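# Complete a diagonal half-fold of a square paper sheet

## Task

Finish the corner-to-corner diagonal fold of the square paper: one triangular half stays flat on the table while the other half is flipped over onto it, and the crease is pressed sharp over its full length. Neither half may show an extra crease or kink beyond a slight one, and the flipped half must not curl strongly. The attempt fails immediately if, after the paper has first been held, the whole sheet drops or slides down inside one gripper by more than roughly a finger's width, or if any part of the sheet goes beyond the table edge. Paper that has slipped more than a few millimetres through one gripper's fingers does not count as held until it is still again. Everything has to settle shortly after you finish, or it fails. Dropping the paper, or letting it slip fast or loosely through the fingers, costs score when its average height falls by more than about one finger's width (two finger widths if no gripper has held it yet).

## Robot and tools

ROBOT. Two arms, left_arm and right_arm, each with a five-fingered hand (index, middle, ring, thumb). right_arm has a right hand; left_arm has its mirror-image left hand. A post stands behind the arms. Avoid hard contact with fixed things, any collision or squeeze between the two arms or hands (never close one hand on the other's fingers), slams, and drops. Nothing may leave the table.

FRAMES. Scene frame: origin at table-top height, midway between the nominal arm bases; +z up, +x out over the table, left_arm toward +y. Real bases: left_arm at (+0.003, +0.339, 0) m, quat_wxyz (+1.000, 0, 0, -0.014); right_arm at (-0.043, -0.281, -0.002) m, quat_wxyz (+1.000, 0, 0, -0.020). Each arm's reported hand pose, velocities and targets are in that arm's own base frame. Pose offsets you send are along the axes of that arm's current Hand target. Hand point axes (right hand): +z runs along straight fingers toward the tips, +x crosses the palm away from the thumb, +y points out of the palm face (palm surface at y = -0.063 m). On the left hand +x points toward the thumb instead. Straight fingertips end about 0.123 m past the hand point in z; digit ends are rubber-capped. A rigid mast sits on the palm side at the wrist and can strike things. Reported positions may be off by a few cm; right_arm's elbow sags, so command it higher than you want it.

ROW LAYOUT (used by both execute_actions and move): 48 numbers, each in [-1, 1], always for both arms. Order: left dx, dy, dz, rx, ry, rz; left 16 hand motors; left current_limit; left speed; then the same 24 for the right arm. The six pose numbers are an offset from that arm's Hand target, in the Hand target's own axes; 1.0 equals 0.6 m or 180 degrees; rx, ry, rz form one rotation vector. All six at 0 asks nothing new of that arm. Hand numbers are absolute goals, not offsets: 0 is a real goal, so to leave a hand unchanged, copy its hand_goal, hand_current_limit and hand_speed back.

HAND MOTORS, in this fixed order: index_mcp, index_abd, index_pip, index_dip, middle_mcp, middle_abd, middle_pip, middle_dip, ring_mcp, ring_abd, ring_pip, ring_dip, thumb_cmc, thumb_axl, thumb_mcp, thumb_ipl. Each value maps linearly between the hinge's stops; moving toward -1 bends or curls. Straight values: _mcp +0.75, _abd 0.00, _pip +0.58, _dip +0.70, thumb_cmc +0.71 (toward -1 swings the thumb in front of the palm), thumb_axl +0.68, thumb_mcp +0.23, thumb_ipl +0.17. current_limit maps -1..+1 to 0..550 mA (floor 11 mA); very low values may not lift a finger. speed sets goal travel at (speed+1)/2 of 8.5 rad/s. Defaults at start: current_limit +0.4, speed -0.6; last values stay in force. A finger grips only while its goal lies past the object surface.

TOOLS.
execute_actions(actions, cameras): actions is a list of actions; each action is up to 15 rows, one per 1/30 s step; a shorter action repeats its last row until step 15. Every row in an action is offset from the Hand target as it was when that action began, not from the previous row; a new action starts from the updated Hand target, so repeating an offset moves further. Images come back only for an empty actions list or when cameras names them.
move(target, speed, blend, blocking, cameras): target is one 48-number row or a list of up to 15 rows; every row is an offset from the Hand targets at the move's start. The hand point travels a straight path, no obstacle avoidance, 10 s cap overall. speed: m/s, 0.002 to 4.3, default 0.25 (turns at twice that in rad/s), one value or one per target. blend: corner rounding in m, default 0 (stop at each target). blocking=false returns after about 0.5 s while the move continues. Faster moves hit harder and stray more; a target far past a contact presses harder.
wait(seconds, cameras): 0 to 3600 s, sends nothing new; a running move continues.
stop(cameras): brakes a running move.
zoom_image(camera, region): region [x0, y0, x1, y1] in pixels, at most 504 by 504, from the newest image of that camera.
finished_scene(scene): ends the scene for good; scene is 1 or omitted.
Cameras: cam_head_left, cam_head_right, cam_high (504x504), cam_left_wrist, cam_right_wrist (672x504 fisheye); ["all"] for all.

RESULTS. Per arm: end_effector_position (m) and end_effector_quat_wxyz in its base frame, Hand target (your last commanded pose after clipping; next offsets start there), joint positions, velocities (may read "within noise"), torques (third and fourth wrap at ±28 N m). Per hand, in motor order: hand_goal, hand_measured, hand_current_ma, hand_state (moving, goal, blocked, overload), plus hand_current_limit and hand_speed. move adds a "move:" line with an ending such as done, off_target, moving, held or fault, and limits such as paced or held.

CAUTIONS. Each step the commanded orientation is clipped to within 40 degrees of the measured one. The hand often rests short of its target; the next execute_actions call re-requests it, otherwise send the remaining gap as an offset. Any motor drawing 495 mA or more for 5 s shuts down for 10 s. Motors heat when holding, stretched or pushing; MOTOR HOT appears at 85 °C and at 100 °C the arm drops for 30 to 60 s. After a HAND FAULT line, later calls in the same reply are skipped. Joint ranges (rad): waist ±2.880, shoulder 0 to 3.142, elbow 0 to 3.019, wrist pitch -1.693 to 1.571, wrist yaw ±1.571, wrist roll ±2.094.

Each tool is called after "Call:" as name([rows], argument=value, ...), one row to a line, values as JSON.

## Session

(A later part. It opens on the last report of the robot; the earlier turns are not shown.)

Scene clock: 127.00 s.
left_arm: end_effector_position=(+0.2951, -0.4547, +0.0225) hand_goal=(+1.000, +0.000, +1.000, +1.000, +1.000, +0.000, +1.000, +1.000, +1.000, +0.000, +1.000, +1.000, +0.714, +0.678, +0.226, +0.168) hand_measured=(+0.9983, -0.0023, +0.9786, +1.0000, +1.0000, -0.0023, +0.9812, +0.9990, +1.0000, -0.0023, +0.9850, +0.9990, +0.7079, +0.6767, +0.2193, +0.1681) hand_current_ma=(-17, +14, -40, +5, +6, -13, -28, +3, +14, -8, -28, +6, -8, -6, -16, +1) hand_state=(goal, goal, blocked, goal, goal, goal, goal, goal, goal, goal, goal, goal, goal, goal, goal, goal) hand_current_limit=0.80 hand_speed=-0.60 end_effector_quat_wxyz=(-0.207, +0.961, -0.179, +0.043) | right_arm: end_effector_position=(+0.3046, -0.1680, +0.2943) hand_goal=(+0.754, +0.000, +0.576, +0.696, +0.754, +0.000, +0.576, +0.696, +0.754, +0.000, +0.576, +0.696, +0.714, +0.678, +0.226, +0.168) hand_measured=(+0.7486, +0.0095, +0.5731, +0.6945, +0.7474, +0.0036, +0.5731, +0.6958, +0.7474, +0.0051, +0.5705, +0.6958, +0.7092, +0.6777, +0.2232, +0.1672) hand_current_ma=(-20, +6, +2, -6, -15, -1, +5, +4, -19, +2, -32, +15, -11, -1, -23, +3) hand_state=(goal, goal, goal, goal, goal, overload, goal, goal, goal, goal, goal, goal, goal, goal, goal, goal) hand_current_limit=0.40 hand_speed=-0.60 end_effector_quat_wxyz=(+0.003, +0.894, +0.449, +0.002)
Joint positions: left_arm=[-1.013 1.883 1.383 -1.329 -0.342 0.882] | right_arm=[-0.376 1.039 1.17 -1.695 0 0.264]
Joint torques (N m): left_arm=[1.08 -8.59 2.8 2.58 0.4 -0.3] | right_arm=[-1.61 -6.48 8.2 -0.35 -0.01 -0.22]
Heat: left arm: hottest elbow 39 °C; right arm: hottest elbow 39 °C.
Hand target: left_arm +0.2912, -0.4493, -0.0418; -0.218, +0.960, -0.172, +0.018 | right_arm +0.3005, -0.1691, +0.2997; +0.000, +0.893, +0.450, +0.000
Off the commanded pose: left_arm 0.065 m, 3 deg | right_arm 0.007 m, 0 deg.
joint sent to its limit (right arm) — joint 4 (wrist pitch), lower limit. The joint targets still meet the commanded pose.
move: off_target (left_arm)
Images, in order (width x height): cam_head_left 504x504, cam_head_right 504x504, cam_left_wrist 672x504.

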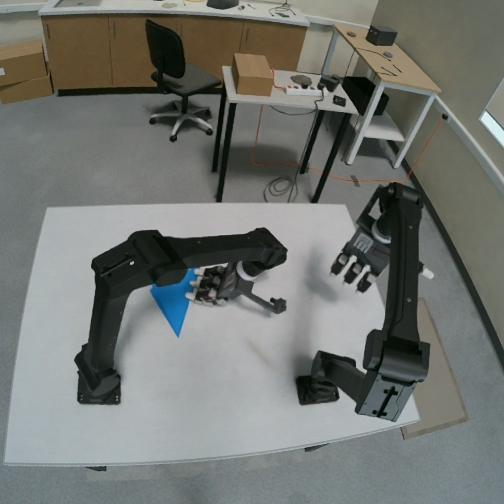

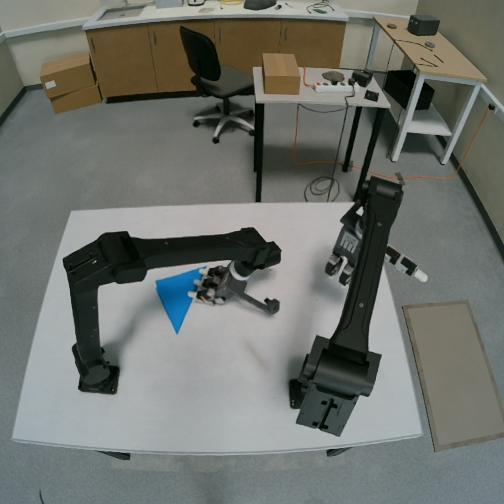

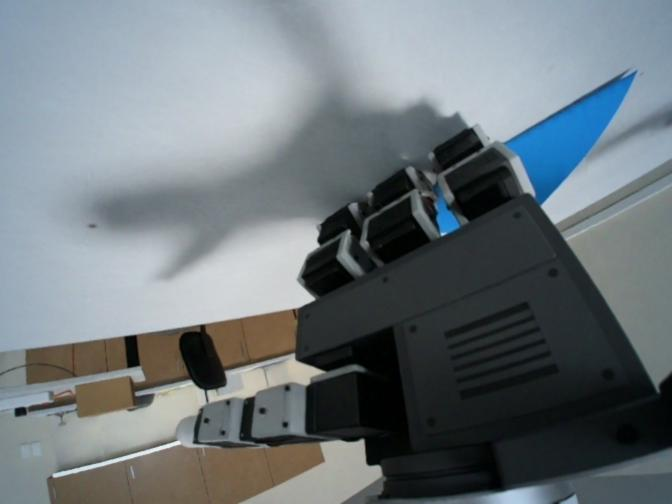

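Call:
move([
  [0.0232,-0.0302,-0.0972,-0.0148,0.0256,0,1,0,1,1,1,0,1,1,1,0,1,1,0.714,0.678,0.226,0.168,0.8,-0.6,0,0,0,0,0,0,0.754,0,0.576,0.696,0.754,0,0.576,0.696,0.754,0,0.576,0.696,0.714,0.678,0.226,0.168,0.4,-0.6],
  [0.0172,-0.0938,-0.2325,-0.0148,0.0256,0,1,0,1,1,1,0,1,1,1,0,1,1,0.714,0.678,0.226,0.168,0.8,-0.6,0,0,0,0,0,0,0.754,0,0.576,0.696,0.754,0,0.576,0.696,0.754,0,0.576,0.696,0.714,0.678,0.226,0.168,0.4,-0.6],
], speed=0.15, blend=[0.003,0], cameras=["cam_head_right"])

Call:
zoom_image(camera="cam_head_right", region=[145, 250, 225, 340])

Scene clock: 129.27 s.
left_arm: end_effector_position=(+0.2961, -0.4584, +0.0988) hand_goal=(+1.000, +0.000, +1.000, +1.000, +1.000, +0.000, +1.000, +1.000, +1.000, +0.000, +1.000, +1.000, +0.714, +0.678, +0.226, +0.168) hand_measured=(+0.9922, -0.0023, +0.9773, +0.9990, +0.9910, -0.0008, +0.9773, +0.9990, +0.9922, -0.0008, +0.9773, +0.9990, +0.7079, +0.6767, +0.2203, +0.1672) hand_current_ma=(-18, +5, -37, +14, -9, -9, -28, +6, +0, -9, -33, +12, -3, -13, -22, +0) hand_state=(goal, goal, blocked, goal, goal, goal, blocked, goal, goal, goal, blocked, goal, goal, goal, goal, goal) hand_current_limit=0.80 hand_speed=-0.60 end_effector_quat_wxyz=(-0.194, +0.963, -0.182, +0.050) | right_arm: end_effector_position=(+0.3046, -0.1680, +0.2943) hand_goal=(+0.754, +0.000, +0.576, +0.696, +0.754, +0.000, +0.576, +0.696, +0.754, +0.000, +0.576, +0.696, +0.714, +0.678, +0.226, +0.168) hand_measured=(+0.7486, +0.0095, +0.5731, +0.6971, +0.7486, +0.0036, +0.5718, +0.6958, +0.7474, +0.0051, +0.5705, +0.6945, +0.7079, +0.6777, +0.2222, +0.1681) hand_current_ma=(-27, +0, -6, +8, +16, -1, +25, -8, -27, +7, -23, +5, -5, -5, -8, -1) hand_state=(goal, goal, goal, goal, goal, overload, goal, goal, goal, goal, goal, goal, goal, goal, goal, goal) hand_current_limit=0.40 hand_speed=-0.60 end_effector_quat_wxyz=(+0.003, +0.894, +0.449, +0.002)
Joint positions: left_arm=[-1.012 1.794 1.47 -1.475 -0.337 0.893] | right_arm=[-0.376 1.039 1.17 -1.695 0 0.264]
Joint torques (N m): left_arm=[1.55 -14.56 9.21 -0.57 -0.42 -0.01] | right_arm=[-1.55 -6.59 8.2 -0.35 0 -0.22]
Heat: left arm: hottest elbow 39 °C; right arm: hottest elbow 39 °C.
Hand target: left_arm +0.3038, -0.4627, +0.1078; -0.189, +0.964, -0.181, +0.053 | right_arm +0.3005, -0.1691, +0.2997; +0.000, +0.893, +0.450, +0.000
Off the commanded pose: left_arm 0.013 m, 1 deg | right_arm 0.007 m, 0 deg.
joint sent to its limit (right arm) — joint 4 (wrist pitch), lower limit. The joint targets still meet the commanded pose.
move: off_target (left_arm)

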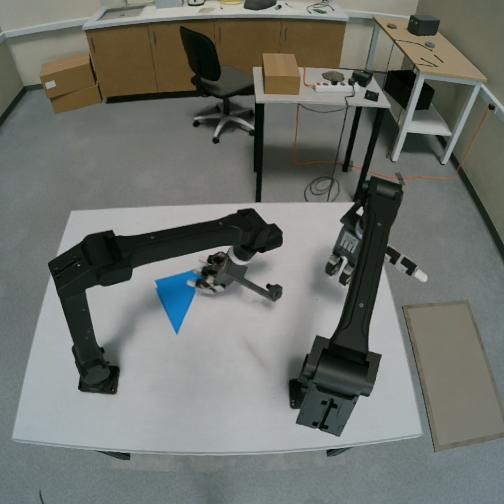

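Scaled by 5.600 from the camera's image (finer frame: 720x720).

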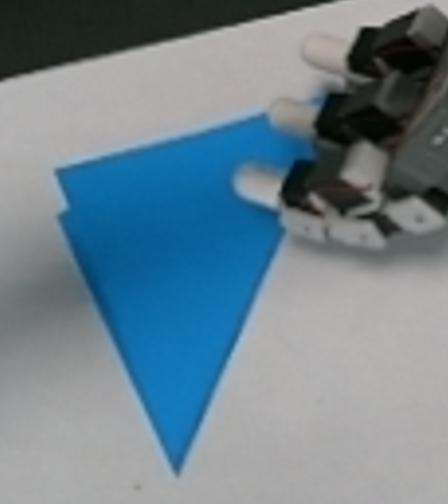

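Call:
move([
  [0.0073,-0.0832,-0.2002,0,0,0,1,0,1,1,1,0,1,1,1,0,1,1,0.714,0.678,0.226,0.168,0.8,-0.6,0,0,0,0,0,0,0.754,0,0.576,0.696,0.754,0,0.576,0.696,0.754,0,0.576,0.696,0.714,0.678,0.226,0.168,0.4,-0.6],
  [-0.0277,-0.2263,-0.142,-0.1245,-0.0106,0.0018,0.76,0,0.576,0.696,0.76,0,0.576,0.696,0.76,0,0.576,0.696,0.714,0.678,0.226,0.168,0.8,-0.6,0,0,0,0,0,0,0.754,0,0.576,0.696,0.754,0,0.576,0.696,0.754,0,0.576,0.696,0.714,0.678,0.226,0.168,0.4,-0.6],
  [-0.032,-0.1765,-0.0222,-0.1245,-0.0106,0.0018,0.76,0,0.576,0.696,0.76,0,0.576,0.696,0.76,0,0.576,0.696,0.714,0.678,0.226,0.168,0.8,-0.6,0,0,0,0,0,0,0.754,0,0.576,0.696,0.754,0,0.576,0.696,0.754,0,0.576,0.696,0.714,0.678,0.226,0.168,0.4,-0.6],
], speed=0.2, cameras=["cam_head_right","cam_high","cam_left_wrist"])

Call:
zoom_image(camera="cam_head_right", region=[145, 250, 225, 340])

Call:
zoom_image(camera="cam_left_wrist", region=[250, 0, 590, 255])

Scene clock: 134.20 s.
left_arm: end_effector_position=(+0.3170, -0.3665, +0.1585) hand_goal=(+0.760, +0.000, +0.576, +0.696, +0.760, +0.000, +0.576, +0.696, +0.760, +0.000, +0.576, +0.696, +0.714, +0.678, +0.226, +0.168) hand_measured=(+0.7547, -0.0023, +0.5744, +0.6971, +0.7547, -0.0052, +0.5731, +0.6958, +0.7547, -0.0023, +0.5744, +0.6958, +0.7104, +0.6767, +0.2203, +0.1672) hand_current_ma=(-10, +1, -11, +12, +7, -8, +7, +10, +6, -10, -22, +5, +4, -1, -16, -4) hand_state=(goal, goal, goal, goal, goal, goal, goal, goal, goal, goal, goal, goal, goal, goal, goal, goal) hand_current_limit=0.80 hand_speed=-0.60 end_effector_quat_wxyz=(-0.004, +0.984, -0.180, -0.006) | right_arm: end_effector_position=(+0.3046, -0.1680, +0.2943) hand_goal=(+0.754, +0.000, +0.576, +0.696, +0.754, +0.000, +0.576, +0.696, +0.754, +0.000, +0.576, +0.696, +0.714, +0.678, +0.226, +0.168) hand_measured=(+0.7486, +0.0095, +0.5731, +0.6945, +0.7486, +0.0036, +0.5718, +0.6958, +0.7474, +0.0051, +0.5705, +0.6958, +0.7092, +0.6777, +0.2232, +0.1681) hand_current_ma=(-27, +2, -17, -5, -21, -3, +8, -2, -28, +12, -6, +15, -6, +10, +3, -5) hand_state=(goal, goal, goal, goal, goal, overload, goal, goal, goal, goal, goal, goal, goal, goal, goal, goal) hand_current_limit=0.40 hand_speed=-0.60 end_effector_quat_wxyz=(+0.003, +0.894, +0.449, +0.002)
Joint positions: left_arm=[-0.708 1.508 1.227 -1.305 -0.002 1.226] | right_arm=[-0.376 1.039 1.17 -1.695 0 0.264]
Joint torques (N m): left_arm=[1.26 -11.69 7.62 0.59 -0.08 0.05] | right_arm=[-1.61 -6.53 8.18 -0.36 0 -0.22]
Heat: left arm: hottest elbow 39 °C; right arm: hottest elbow 39 °C.
Hand target: left_arm +0.3185, -0.3688, +0.1600; -0.001, +0.982, -0.187, +0.000 | right_arm +0.3005, -0.1691, +0.2997; +0.000, +0.893, +0.450, +0.000
Off the commanded pose: left_arm 0.003 m, 1 deg | right_arm 0.007 m, 0 deg.
joint sent to its limit (right arm) — joint 4 (wrist pitch), lower limit. The joint targets still meet the commanded pose.
move: done

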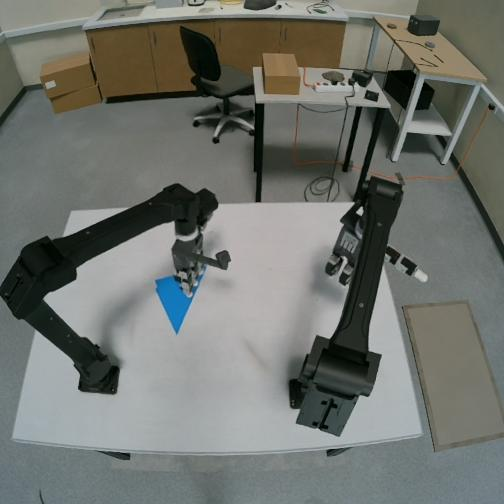

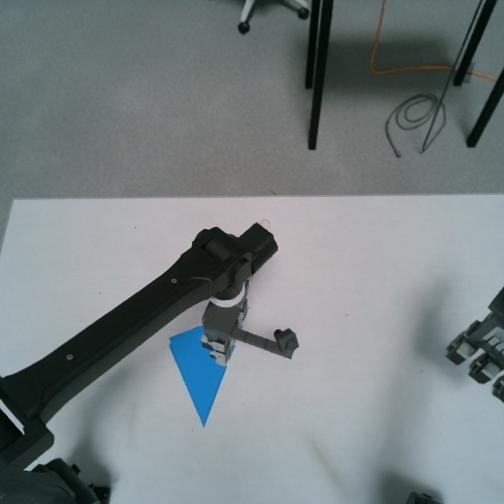

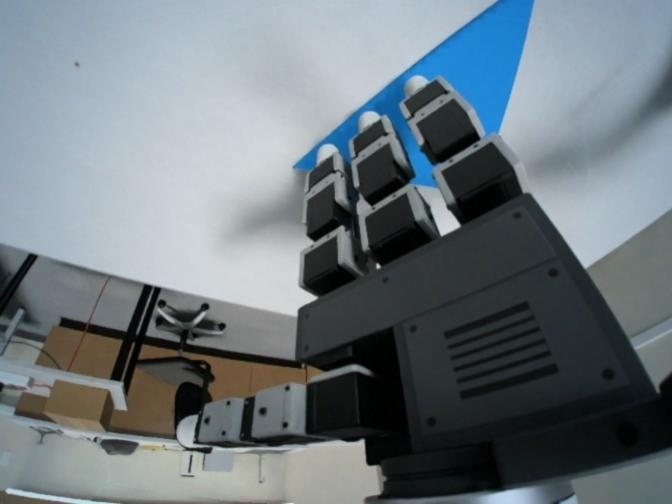

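Scaled by 5.600 from the camera's image (finer frame: 720x720).

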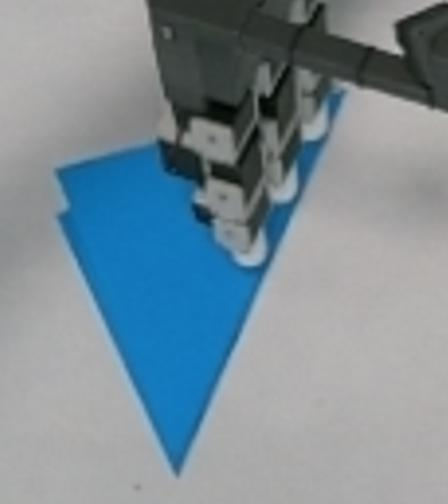

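Scaled by 1.482 from the camera's image (finer frame: 960x720).

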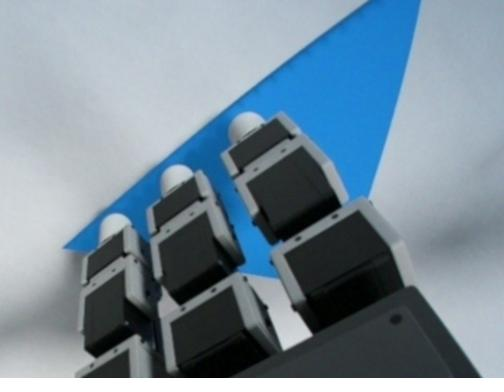

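Call:
move([
  [0,0,0,0,0,0,0.748,0,0.576,0.696,0.742,0,0.576,0.696,0.738,0,0.576,0.696,0.714,0.678,0.226,0.168,1.0,-0.6,0,0,0,0,0,0,0.754,0,0.576,0.696,0.754,0,0.576,0.696,0.754,0,0.576,0.696,0.714,0.678,0.226,0.168,0.4,-0.6],
  [-0.0265,-0.0147,0.1583,0.0185,-0.0286,0,0.748,0,0.576,0.696,0.742,0,0.576,0.696,0.738,0,0.576,0.696,0.714,0.678,0.226,0.168,1.0,-0.6,0,0,0,0,0,0,0.754,0,0.576,0.696,0.754,0,0.576,0.696,0.754,0,0.576,0.696,0.714,0.678,0.226,0.168,0.4,-0.6],
], speed=0.1, cameras=["cam_head_right","cam_high","cam_left_wrist"])

Call:
zoom_image(camera="cam_head_right", region=[145, 250, 225, 340])

Call:
zoom_image(camera="cam_left_wrist", region=[250, 0, 590, 255])

Scene clock: 136.60 s.
left_arm: end_effector_position=(+0.3185, -0.3637, +0.1290) hand_goal=(+0.748, +0.000, +0.576, +0.696, +0.742, +0.000, +0.576, +0.696, +0.738, +0.000, +0.576, +0.696, +0.714, +0.678, +0.226, +0.168) hand_measured=(+0.7535, -0.0638, +0.5821, +0.6996, +0.7402, -0.0125, +0.5718, +0.6958, +0.7354, -0.0052, +0.5731, +0.6920, +0.7104, +0.6767, +0.2193, +0.1672) hand_current_ma=(-3, -78, -2, +18, +6, -13, -6, +9, +10, -8, -5, +7, +5, -2, -9, +2) hand_state=(goal, blocked, goal, goal, goal, goal, goal, goal, goal, goal, goal, goal, goal, goal, goal, goal) hand_current_limit=1.00 hand_speed=-0.60 end_effector_quat_wxyz=(-0.007, +0.984, -0.180, +0.007) | right_arm: end_effector_position=(+0.3046, -0.1680, +0.2943) hand_goal=(+0.754, +0.000, +0.576, +0.696, +0.754, +0.000, +0.576, +0.696, +0.754, +0.000, +0.576, +0.696, +0.714, +0.678, +0.226, +0.168) hand_measured=(+0.7498, +0.0109, +0.5731, +0.6958, +0.7486, +0.0036, +0.5705, +0.6958, +0.7486, +0.0065, +0.5705, +0.6958, +0.7079, +0.6777, +0.2232, +0.1681) hand_current_ma=(-27, +4, -6, -2, -6, -16, +3, -9, -20, +24, -17, +22, -3, +4, -11, +3) hand_state=(goal, goal, goal, goal, goal, overload, goal, goal, goal, goal, goal, goal, goal, goal, goal, goal) hand_current_limit=0.40 hand_speed=-0.60 end_effector_quat_wxyz=(+0.003, +0.894, +0.449, +0.002)
Joint positions: left_arm=[-0.708 1.518 1.158 -1.206 -0.019 1.226] | right_arm=[-0.376 1.039 1.17 -1.695 0 0.264]
Joint torques (N m): left_arm=[1.03 -5.36 2.77 1.5 -0.39 0.04] | right_arm=[-1.55 -6.53 8.23 -0.38 0 -0.21]
Heat: left arm: hottest elbow 39 °C; right arm: hottest elbow 39 °C.
Hand target: left_arm +0.3070, -0.3545, +0.0652; -0.038, +0.981, -0.186, -0.039 | right_arm +0.3005, -0.1691, +0.2997; +0.000, +0.893, +0.450, +0.000
Off the commanded pose: left_arm 0.066 m, 6 deg | right_arm 0.007 m, 0 deg.
joint sent to its limit (right arm) — joint 4 (wrist pitch), lower limit. The joint targets still meet the commanded pose.
move: off_target (left_arm)

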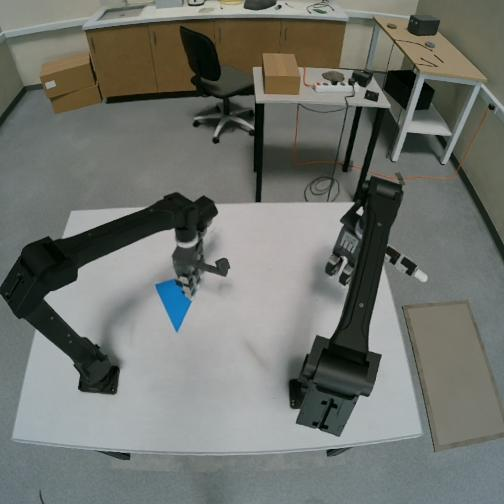

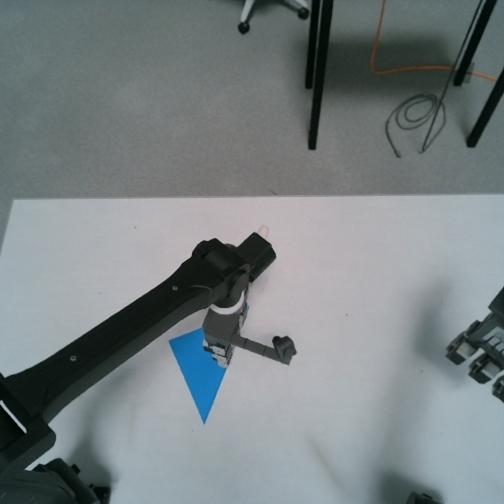

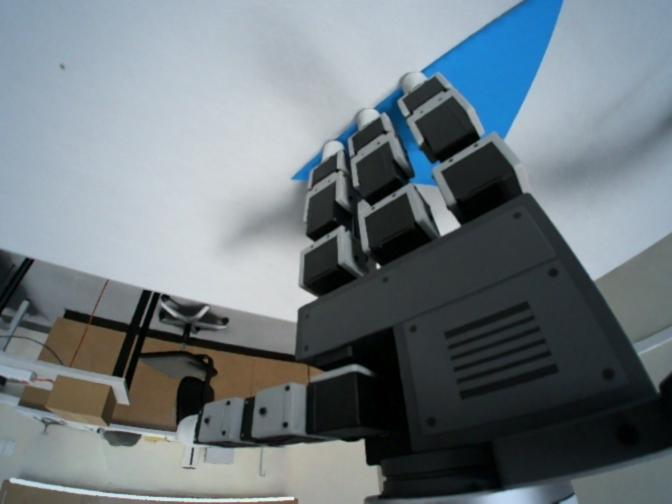

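Scaled by 5.600 from the camera's image (finer frame: 720x720).

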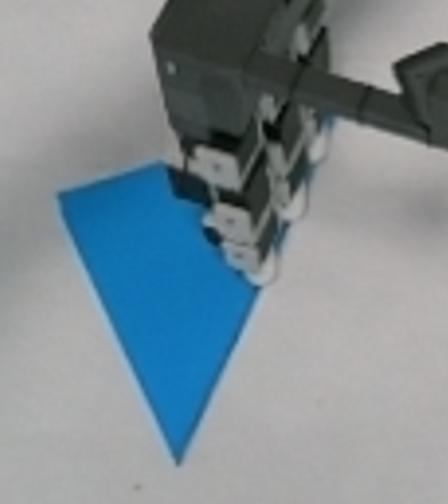

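Scaled by 1.482 from the camera's image (finer frame: 960x720).

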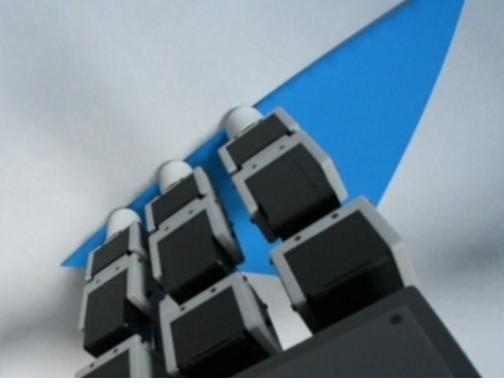

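Call:
move([
  [0.03,0.0177,-0.1212,-0.0228,0.0383,0,0.748,0,0.576,0.696,0.742,0,0.576,0.696,0.738,0,0.576,0.696,0.714,0.678,0.226,0.168,1.0,-0.6,0,0,0,0,0,0,0.754,0,0.576,0.696,0.754,0,0.576,0.696,0.754,0,0.576,0.696,0.714,0.678,0.226,0.168,0.4,-0.6],
  [0.0232,0.0132,-0.1957,-0.0228,0.0383,0,0.748,0,0.576,0.696,0.742,0,0.576,0.696,0.738,0,0.576,0.696,0.714,0.678,0.226,0.168,1.0,-0.6,0,0,0,0,0,0,0.754,0,0.576,0.696,0.754,0,0.576,0.696,0.754,0,0.576,0.696,0.714,0.678,0.226,0.168,0.4,-0.6],
], speed=0.13, blend=[0.003,0], cameras=["cam_head_right","cam_head_left","cam_left_wrist"])

Call:
zoom_image(camera="cam_head_right", region=[145, 250, 225, 340])

Call:
zoom_image(camera="cam_head_right", region=[145, 265, 175, 295])

Call:
zoom_image(camera="cam_left_wrist", region=[250, 0, 590, 255])

Scene clock: 138.53 s.
left_arm: end_effector_position=(+0.3193, -0.3686, +0.1627) hand_goal=(+0.748, +0.000, +0.576, +0.696, +0.742, +0.000, +0.576, +0.696, +0.738, +0.000, +0.576, +0.696, +0.714, +0.678, +0.226, +0.168) hand_measured=(+0.7426, -0.0037, +0.5731, +0.6996, +0.7402, -0.0008, +0.5718, +0.6971, +0.7354, +0.0021, +0.5718, +0.6971, +0.7104, +0.6767, +0.2193, +0.1672) hand_current_ma=(-19, +7, -2, +3, +1, -4, -11, +13, +7, -7, -11, +5, +7, +0, -13, +7) hand_state=(goal, goal, goal, goal, goal, goal, goal, goal, goal, goal, goal, goal, goal, goal, goal, goal) hand_current_limit=1.00 hand_speed=-0.60 end_effector_quat_wxyz=(+0.000, +0.984, -0.180, +0.000) | right_arm: end_effector_position=(+0.3046, -0.1680, +0.2943) hand_goal=(+0.754, +0.000, +0.576, +0.696, +0.754, +0.000, +0.576, +0.696, +0.754, +0.000, +0.576, +0.696, +0.714, +0.678, +0.226, +0.168) hand_measured=(+0.7498, +0.0095, +0.5731, +0.6958, +0.7486, +0.0051, +0.5718, +0.6945, +0.7474, +0.0065, +0.5705, +0.6958, +0.7079, +0.6767, +0.2232, +0.1672) hand_current_ma=(-16, +2, -12, +18, -22, +11, -2, -9, -33, +8, -27, -8, -7, +5, -5, +4) hand_state=(goal, goal, goal, goal, goal, overload, goal, goal, goal, goal, goal, goal, goal, goal, goal, goal) hand_current_limit=0.40 hand_speed=-0.60 end_effector_quat_wxyz=(+0.003, +0.894, +0.449, +0.002)
Joint positions: left_arm=[-0.708 1.504 1.232 -1.298 -0.001 1.226] | right_arm=[-0.376 1.039 1.17 -1.695 0 0.264]
Joint torques (N m): left_arm=[0.09 -11.81 10.33 -0.05 0.02 0.01] | right_arm=[-1.55 -6.65 8.2 -0.38 0 -0.22]
Heat: left arm: hottest elbow 39 °C; right arm: hottest elbow 39 °C.
Hand target: left_arm +0.3242, -0.3775, +0.1802; +0.008, +0.982, -0.187, +0.014 | right_arm +0.3005, -0.1691, +0.2997; +0.000, +0.893, +0.450, +0.000
Off the commanded pose: left_arm 0.020 m, 2 deg | right_arm 0.007 m, 0 deg.
joint sent to its limit (right arm) — joint 4 (wrist pitch), lower limit. The joint targets still meet the commanded pose.
move: off_target (left_arm)
Images, in order (width x height): cam_head_left 504x504, cam_head_right 504x504, cam_left_wrist 672x504.

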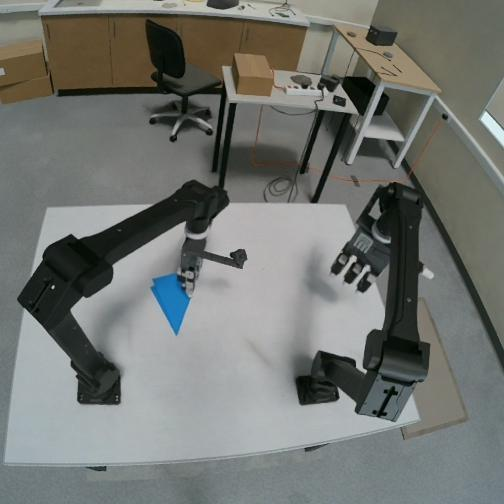

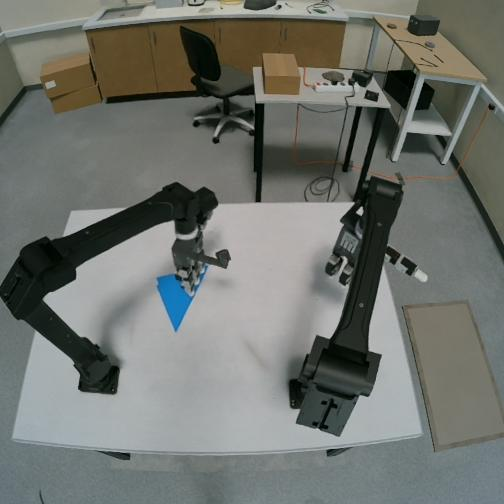

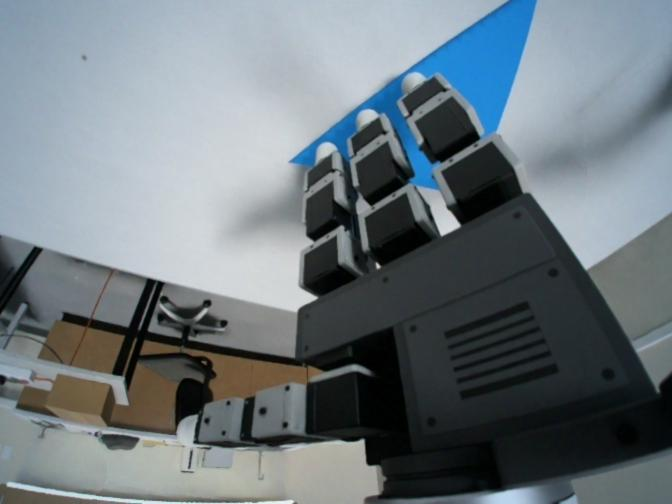

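Scaled by 5.600 from the camera's image (finer frame: 720x720).

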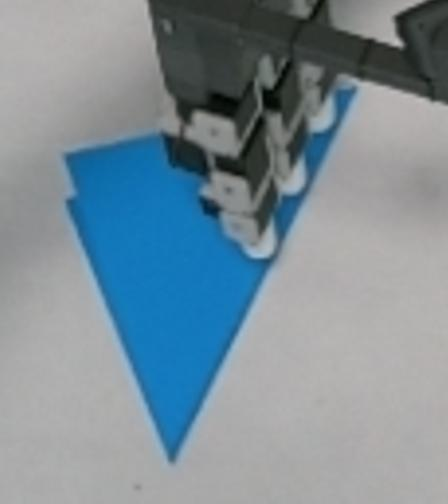

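Scaled by 16.800 from the camera's image (finer frame: 720x720).

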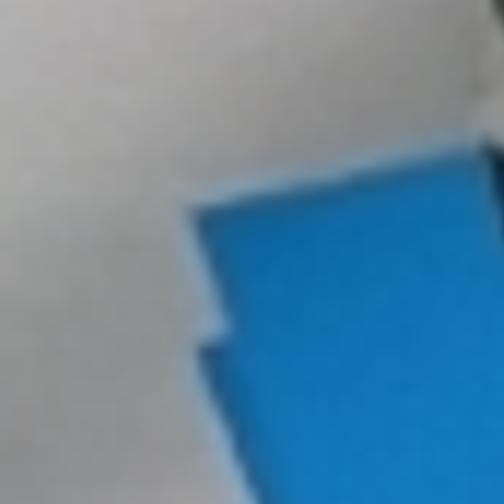

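Scaled by 1.482 from the camera's image (finer frame: 960x720).

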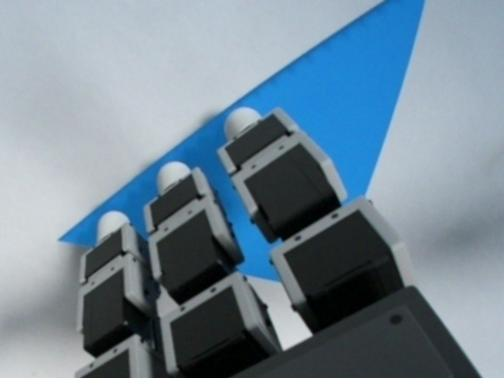

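Call:
wait(seconds=2, cameras=["cam_head_right","cam_head_left","cam_left_wrist"])

Call:
zoom_image(camera="cam_head_right", region=[145, 265, 175, 295])

Call:
zoom_image(camera="cam_head_left", region=[145, 265, 205, 345])

Call:
zoom_image(camera="cam_left_wrist", region=[270, 0, 430, 120])

Call:
zoom_image(camera="cam_left_wrist", region=[410, 0, 570, 120])

Scene clock: 140.77 s.
left_arm: end_effector_position=(+0.3193, -0.3686, +0.1627) hand_goal=(+0.748, +0.000, +0.576, +0.696, +0.742, +0.000, +0.576, +0.696, +0.738, +0.000, +0.576, +0.696, +0.714, +0.678, +0.226, +0.168) hand_measured=(+0.7426, -0.0037, +0.5731, +0.6996, +0.7402, -0.0008, +0.5718, +0.6971, +0.7354, +0.0036, +0.5718, +0.6971, +0.7104, +0.6767, +0.2193, +0.1672) hand_current_ma=(-4, +1, -5, +14, -2, -9, +4, +8, +11, -1, -7, +10, -5, -7, -20, -4) hand_state=(goal, goal, goal, goal, goal, goal, goal, goal, goal, goal, goal, goal, goal, goal, goal, goal) hand_current_limit=1.00 hand_speed=-0.60 end_effector_quat_wxyz=(+0.000, +0.984, -0.180, +0.000) | right_arm: end_effector_position=(+0.3046, -0.1680, +0.2943) hand_goal=(+0.754, +0.000, +0.576, +0.696, +0.754, +0.000, +0.576, +0.696, +0.754, +0.000, +0.576, +0.696, +0.714, +0.678, +0.226, +0.168) hand_measured=(+0.7486, +0.0095, +0.5731, +0.6958, +0.7486, +0.0036, +0.5718, +0.6958, +0.7474, +0.0051, +0.5718, +0.6971, +0.7092, +0.6777, +0.2232, +0.1681) hand_current_ma=(-27, +14, -8, -9, -3, +6, +14, -1, -28, +21, -11, +0, -7, +7, -4, -6) hand_state=(goal, goal, goal, goal, goal, overload, goal, goal, goal, goal, goal, goal, goal, goal, goal, goal) hand_current_limit=0.40 hand_speed=-0.60 end_effector_quat_wxyz=(+0.003, +0.894, +0.449, +0.002)
Joint positions: left_arm=[-0.708 1.504 1.232 -1.298 -0.001 1.226] | right_arm=[-0.376 1.039 1.17 -1.695 0 0.264]
Joint torques (N m): left_arm=[0.73 -11.46 10.37 -0.16 0.03 0] | right_arm=[-1.61 -6.53 8.2 -0.38 0 -0.22]
Heat: left arm: hottest elbow 39 °C; right arm: hottest elbow 40 °C.
Hand target: left_arm +0.3242, -0.3775, +0.1802; +0.008, +0.982, -0.187, +0.014 | right_arm +0.3005, -0.1691, +0.2997; +0.000, +0.893, +0.450, +0.000
Off the commanded pose: left_arm 0.020 m, 2 deg | right_arm 0.007 m, 0 deg.
wait: 2.00 s; at rest from the start
Images, in order (width x height): cam_head_left 504x504, cam_head_right 504x504, cam_left_wrist 672x504.

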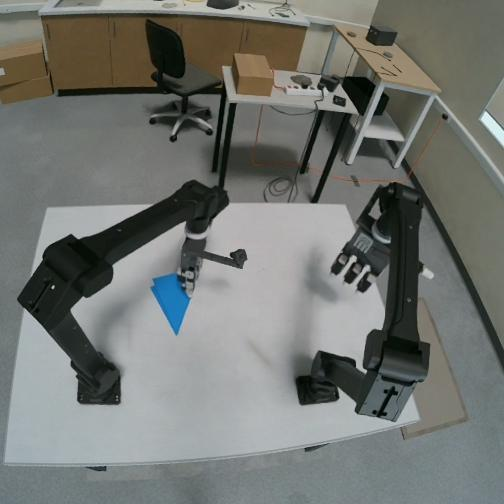

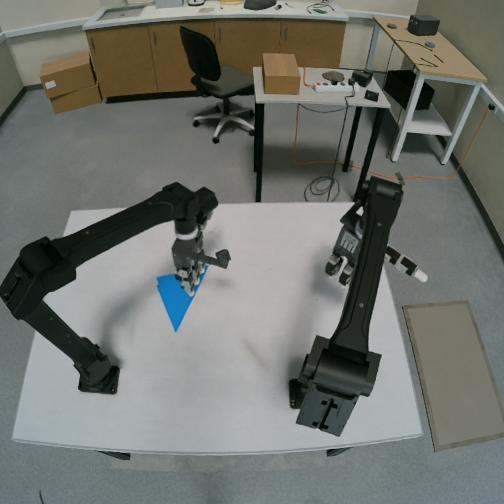

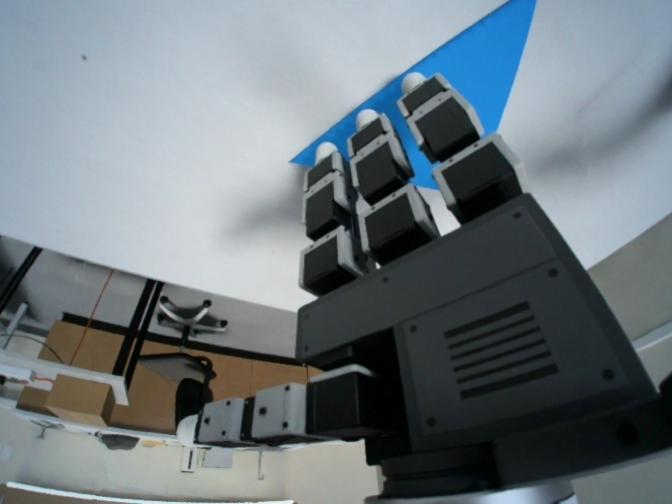

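Scaled by 16.800 from the camera's image (finer frame: 720x720).

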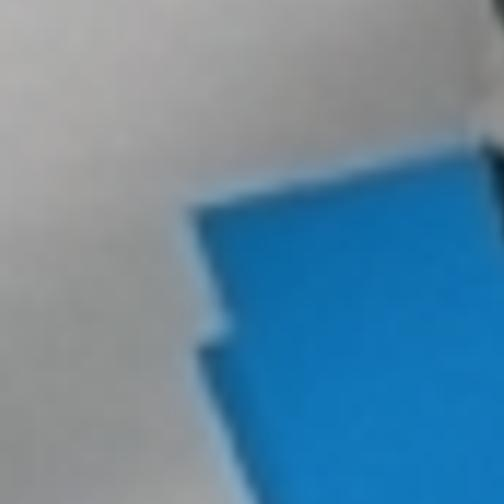

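Scaled by 6.300 from the camera's image (finer frame: 720x720).

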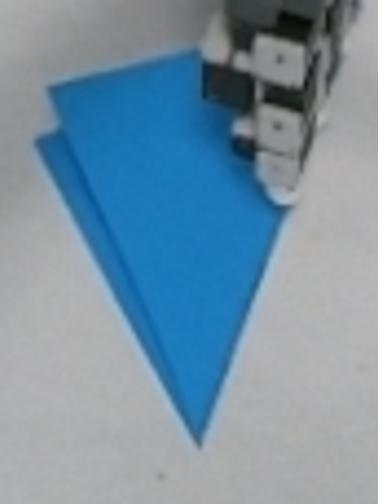

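Scaled by 3.150 from the camera's image (finer frame: 960x720).

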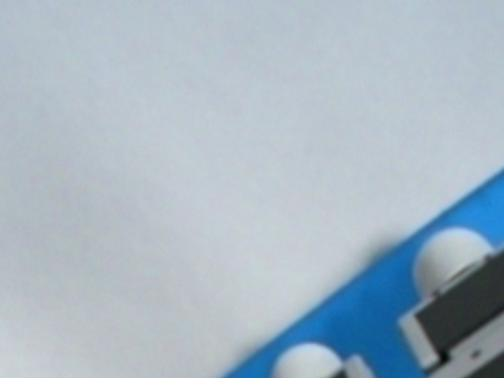

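Scaled by 3.150 from the camera's image (finer frame: 960x720).

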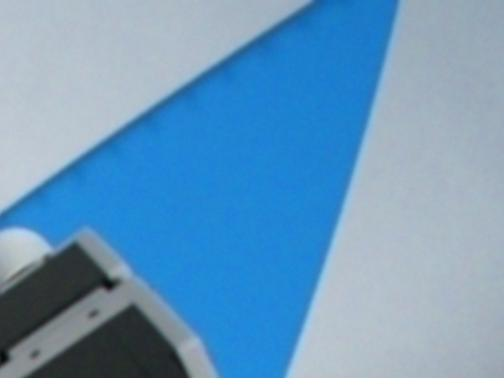

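Call:
move([
  [-0.2502,0.03,-0.0573,0.0032,-0.0097,0.0052,0.76,0,0.576,0.696,0.76,0,0.576,0.696,0.76,0,0.576,0.696,0.714,0.678,0.226,0.168,1.0,-0.6,0,0,0,0,0,0,0.754,0,0.576,0.696,0.754,0,0.576,0.696,0.754,0,0.576,0.696,0.714,0.678,0.226,0.168,0.4,-0.6],
  [-0.2252,-0.0032,-0.057,0.0032,-0.0097,0.0052,0.76,0,0.576,0.696,0.76,0,0.576,0.696,0.76,0,0.576,0.696,0.714,0.678,0.226,0.168,1.0,-0.6,0,0,0,0,0,0,0.754,0,0.576,0.696,0.754,0,0.576,0.696,0.754,0,0.576,0.696,0.714,0.678,0.226,0.168,0.4,-0.6],
  [-0.2277,-0.004,0.0267,0.0032,-0.0097,0.0052,0.76,0,0.576,0.696,0.76,0,0.576,0.696,0.76,0,0.576,0.696,0.714,0.678,0.226,0.168,1.0,-0.6,0,0,0,0,0,0,0.754,0,0.576,0.696,0.754,0,0.576,0.696,0.754,0,0.576,0.696,0.714,0.678,0.226,0.168,0.4,-0.6],
], speed=0.2, blend=[0.005,0.005,0], cameras=["cam_head_right","cam_head_left","cam_left_wrist"])

Call:
zoom_image(camera="cam_head_right", region=[145, 260, 225, 350])

Call:
zoom_image(camera="cam_left_wrist", region=[220, 0, 560, 255])

Scene clock: 143.53 s.
left_arm: end_effector_position=(+0.1961, -0.3225, +0.1563) hand_goal=(+0.760, +0.000, +0.576, +0.696, +0.760, +0.000, +0.576, +0.696, +0.760, +0.000, +0.576, +0.696, +0.714, +0.678, +0.226, +0.168) hand_measured=(+0.7547, +0.0036, +0.5731, +0.6983, +0.7547, +0.0021, +0.5731, +0.6958, +0.7547, +0.0036, +0.5718, +0.6971, +0.7104, +0.6767, +0.2193, +0.1672) hand_current_ma=(-19, +13, -14, +2, +1, -9, -1, +11, +4, -1, -14, +4, +7, +1, -11, +0) hand_state=(goal, goal, goal, goal, goal, goal, goal, goal, goal, goal, goal, goal, goal, goal, goal, goal) hand_current_limit=1.00 hand_speed=-0.60 end_effector_quat_wxyz=(-0.006, +0.982, -0.190, -0.007) | right_arm: end_effector_position=(+0.3046, -0.1680, +0.2943) hand_goal=(+0.754, +0.000, +0.576, +0.696, +0.754, +0.000, +0.576, +0.696, +0.754, +0.000, +0.576, +0.696, +0.714, +0.678, +0.226, +0.168) hand_measured=(+0.7486, +0.0095, +0.5731, +0.6958, +0.7474, +0.0036, +0.5731, +0.6958, +0.7474, +0.0065, +0.5705, +0.6958, +0.7092, +0.6756, +0.2232, +0.1672) hand_current_ma=(-10, +12, -2, -2, +9, +10, +18, +1, -34, +18, -16, +16, -7, -2, -3, +15) hand_state=(goal, goal, goal, goal, goal, overload, goal, goal, goal, goal, goal, goal, goal, goal, goal, goal) hand_current_limit=0.40 hand_speed=-0.60 end_effector_quat_wxyz=(+0.003, +0.894, +0.449, +0.002)
Joint positions: left_arm=[-0.849 1.206 0.931 -1.315 -0.001 1.104] | right_arm=[-0.376 1.039 1.17 -1.695 0 0.264]
Joint torques (N m): left_arm=[1.03 -7.41 7.88 0.7 0.01 0.06] | right_arm=[-1.61 -6.53 8.18 -0.38 0 -0.21]
Heat: left arm: hottest elbow 39 °C; right arm: hottest elbow 40 °C.
Hand target: left_arm +0.1985, -0.3254, +0.1600; +0.000, +0.981, -0.195, +0.000 | right_arm +0.3005, -0.1691, +0.2997; +0.000, +0.893, +0.450, +0.000
Off the commanded pose: left_arm 0.005 m, 1 deg | right_arm 0.007 m, 0 deg.
joint sent to its limit (right arm) — joint 4 (wrist pitch), lower limit. The joint targets still meet the commanded pose.
move: done
Images, in order (width x height): cam_head_left 504x504, cam_head_right 504x504, cam_left_wrist 672x504.

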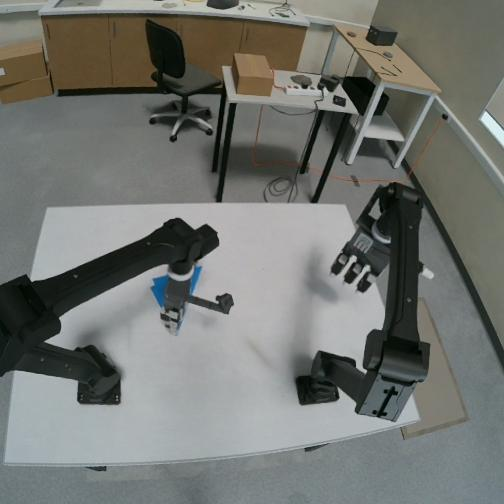

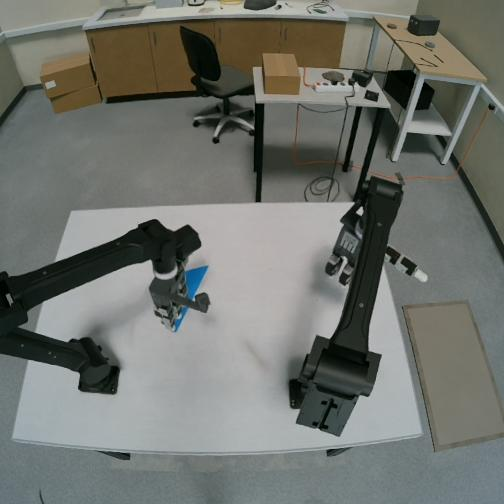

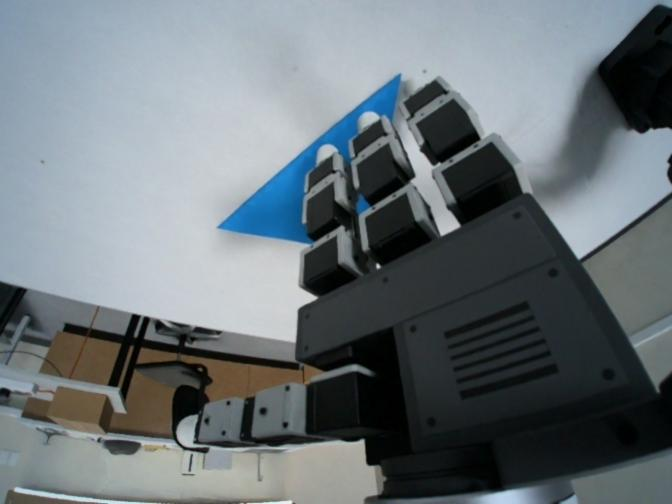

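Scaled by 5.600 from the camera's image (finer frame: 720x720).

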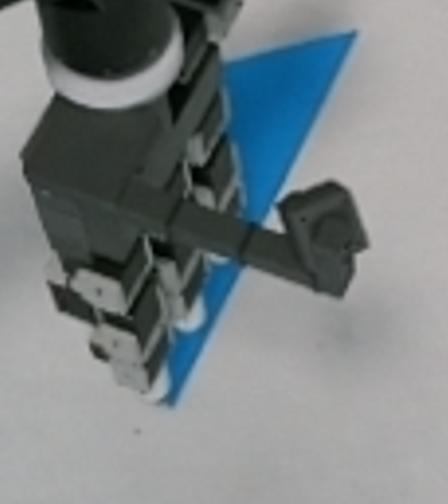

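Scaled by 1.482 from the camera's image (finer frame: 960x720).

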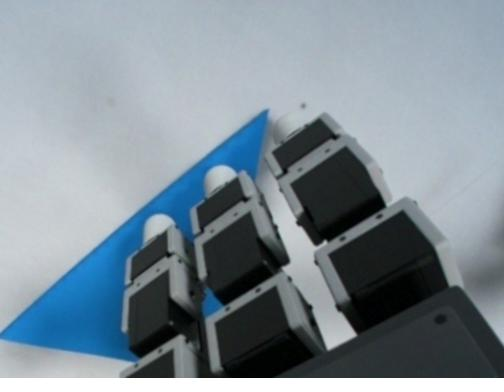

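Call:
move([
  [0,0,0,0,0,0,0.751,0,0.576,0.696,0.751,0,0.576,0.696,0.751,0,0.576,0.696,0.714,0.678,0.226,0.168,1.0,-0.6,0,0,0,0,0,0,0.754,0,0.576,0.696,0.754,0,0.576,0.696,0.754,0,0.576,0.696,0.714,0.678,0.226,0.168,0.4,-0.6],
  [-0.0193,-0.014,0.1333,0.0145,-0.0225,0,0.751,0,0.576,0.696,0.751,0,0.576,0.696,0.751,0,0.576,0.696,0.714,0.678,0.226,0.168,1.0,-0.6,0,0,0,0,0,0,0.754,0,0.576,0.696,0.754,0,0.576,0.696,0.754,0,0.576,0.696,0.714,0.678,0.226,0.168,0.4,-0.6],
], speed=0.1, cameras=["cam_head_right","cam_high","cam_left_wrist"])

Call:
zoom_image(camera="cam_left_wrist", region=[220, 0, 560, 255])

Call:
zoom_image(camera="cam_left_wrist", region=[300, 70, 440, 175])

Scene clock: 145.93 s.
left_arm: end_effector_position=(+0.1981, -0.3235, +0.1270) hand_goal=(+0.752, +0.000, +0.576, +0.696, +0.752, +0.000, +0.576, +0.696, +0.752, +0.000, +0.576, +0.696, +0.714, +0.678, +0.226, +0.168) hand_measured=(+0.7740, -0.0682, +0.5898, +0.7022, +0.7571, -0.0228, +0.5834, +0.7009, +0.7571, -0.0257, +0.5795, +0.6983, +0.7104, +0.6767, +0.2183, +0.1672) hand_current_ma=(+28, -84, +13, +13, +13, -28, +15, +12, +14, -25, -1, +15, +8, -9, -18, +4) hand_state=(blocked, blocked, goal, goal, goal, blocked, goal, goal, goal, blocked, goal, goal, goal, goal, goal, goal) hand_current_limit=1.00 hand_speed=-0.60 end_effector_quat_wxyz=(-0.003, +0.982, -0.191, +0.002) | right_arm: end_effector_position=(+0.3046, -0.1680, +0.2943) hand_goal=(+0.754, +0.000, +0.576, +0.696, +0.754, +0.000, +0.576, +0.696, +0.754, +0.000, +0.576, +0.696, +0.714, +0.678, +0.226, +0.168) hand_measured=(+0.7486, +0.0095, +0.5731, +0.6958, +0.7486, +0.0036, +0.5718, +0.6958, +0.7474, +0.0051, +0.5705, +0.6958, +0.7092, +0.6767, +0.2232, +0.1681) hand_current_ma=(-17, +3, -1, +0, -15, +8, +18, +5, -35, +2, -6, +5, +4, -8, +6, +7) hand_state=(goal, goal, goal, goal, goal, overload, goal, goal, goal, goal, goal, goal, goal, goal, goal, goal) hand_current_limit=0.40 hand_speed=-0.60 end_effector_quat_wxyz=(+0.003, +0.894, +0.449, +0.002)
Joint positions: left_arm=[-0.849 1.227 0.866 -1.21 -0.006 1.107] | right_arm=[-0.376 1.039 1.17 -1.695 0 0.264]
Joint torques (N m): left_arm=[1.44 -2.32 2.71 1.74 -0.14 0.09] | right_arm=[-1.61 -6.53 8.21 -0.36 0 -0.22]
Heat: left arm: hottest elbow 39 °C; right arm: hottest elbow 40 °C.
Hand target: left_arm +0.1909, -0.3132, +0.0799; -0.029, +0.980, -0.195, -0.030 | right_arm +0.3005, -0.1691, +0.2997; +0.000, +0.893, +0.450, +0.000
Off the commanded pose: left_arm 0.049 m, 5 deg | right_arm 0.007 m, 0 deg.
joint sent to its limit (right arm) — joint 4 (wrist pitch), lower limit. The joint targets still meet the commanded pose.
move: off_target (left_arm)

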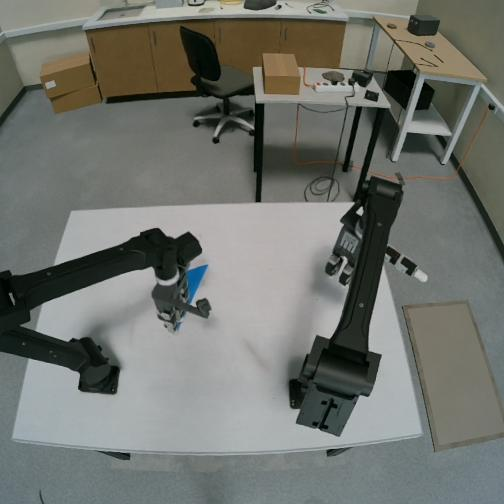

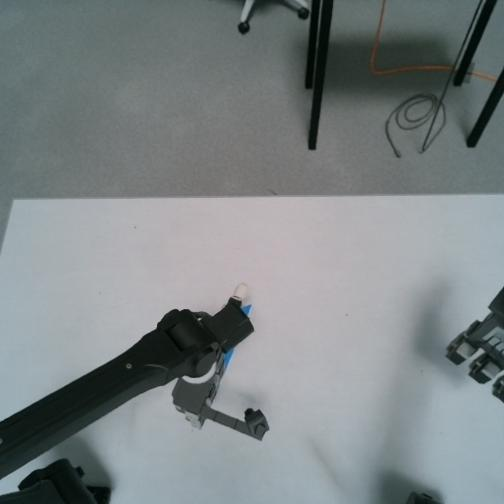

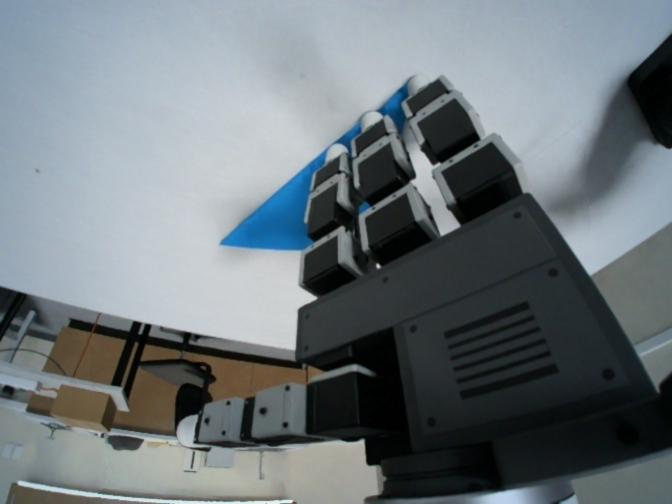

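Scaled by 1.482 from the camera's image (finer frame: 960x720).

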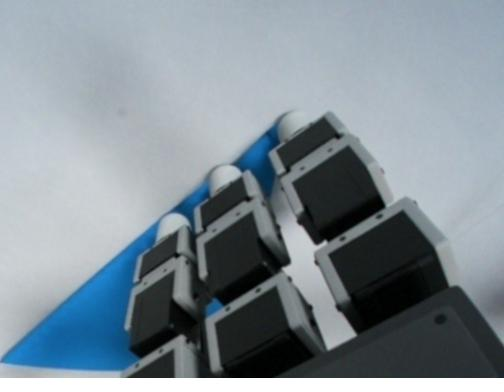

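Scaled by 3.600 from the camera's image (finer frame: 960x720).

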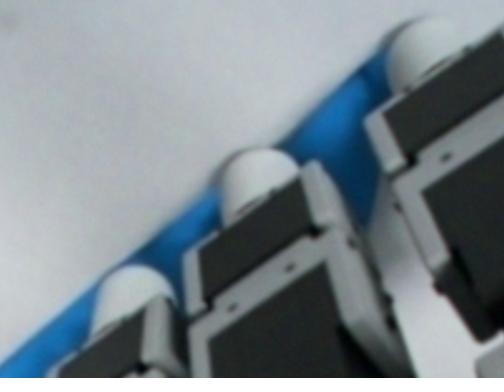

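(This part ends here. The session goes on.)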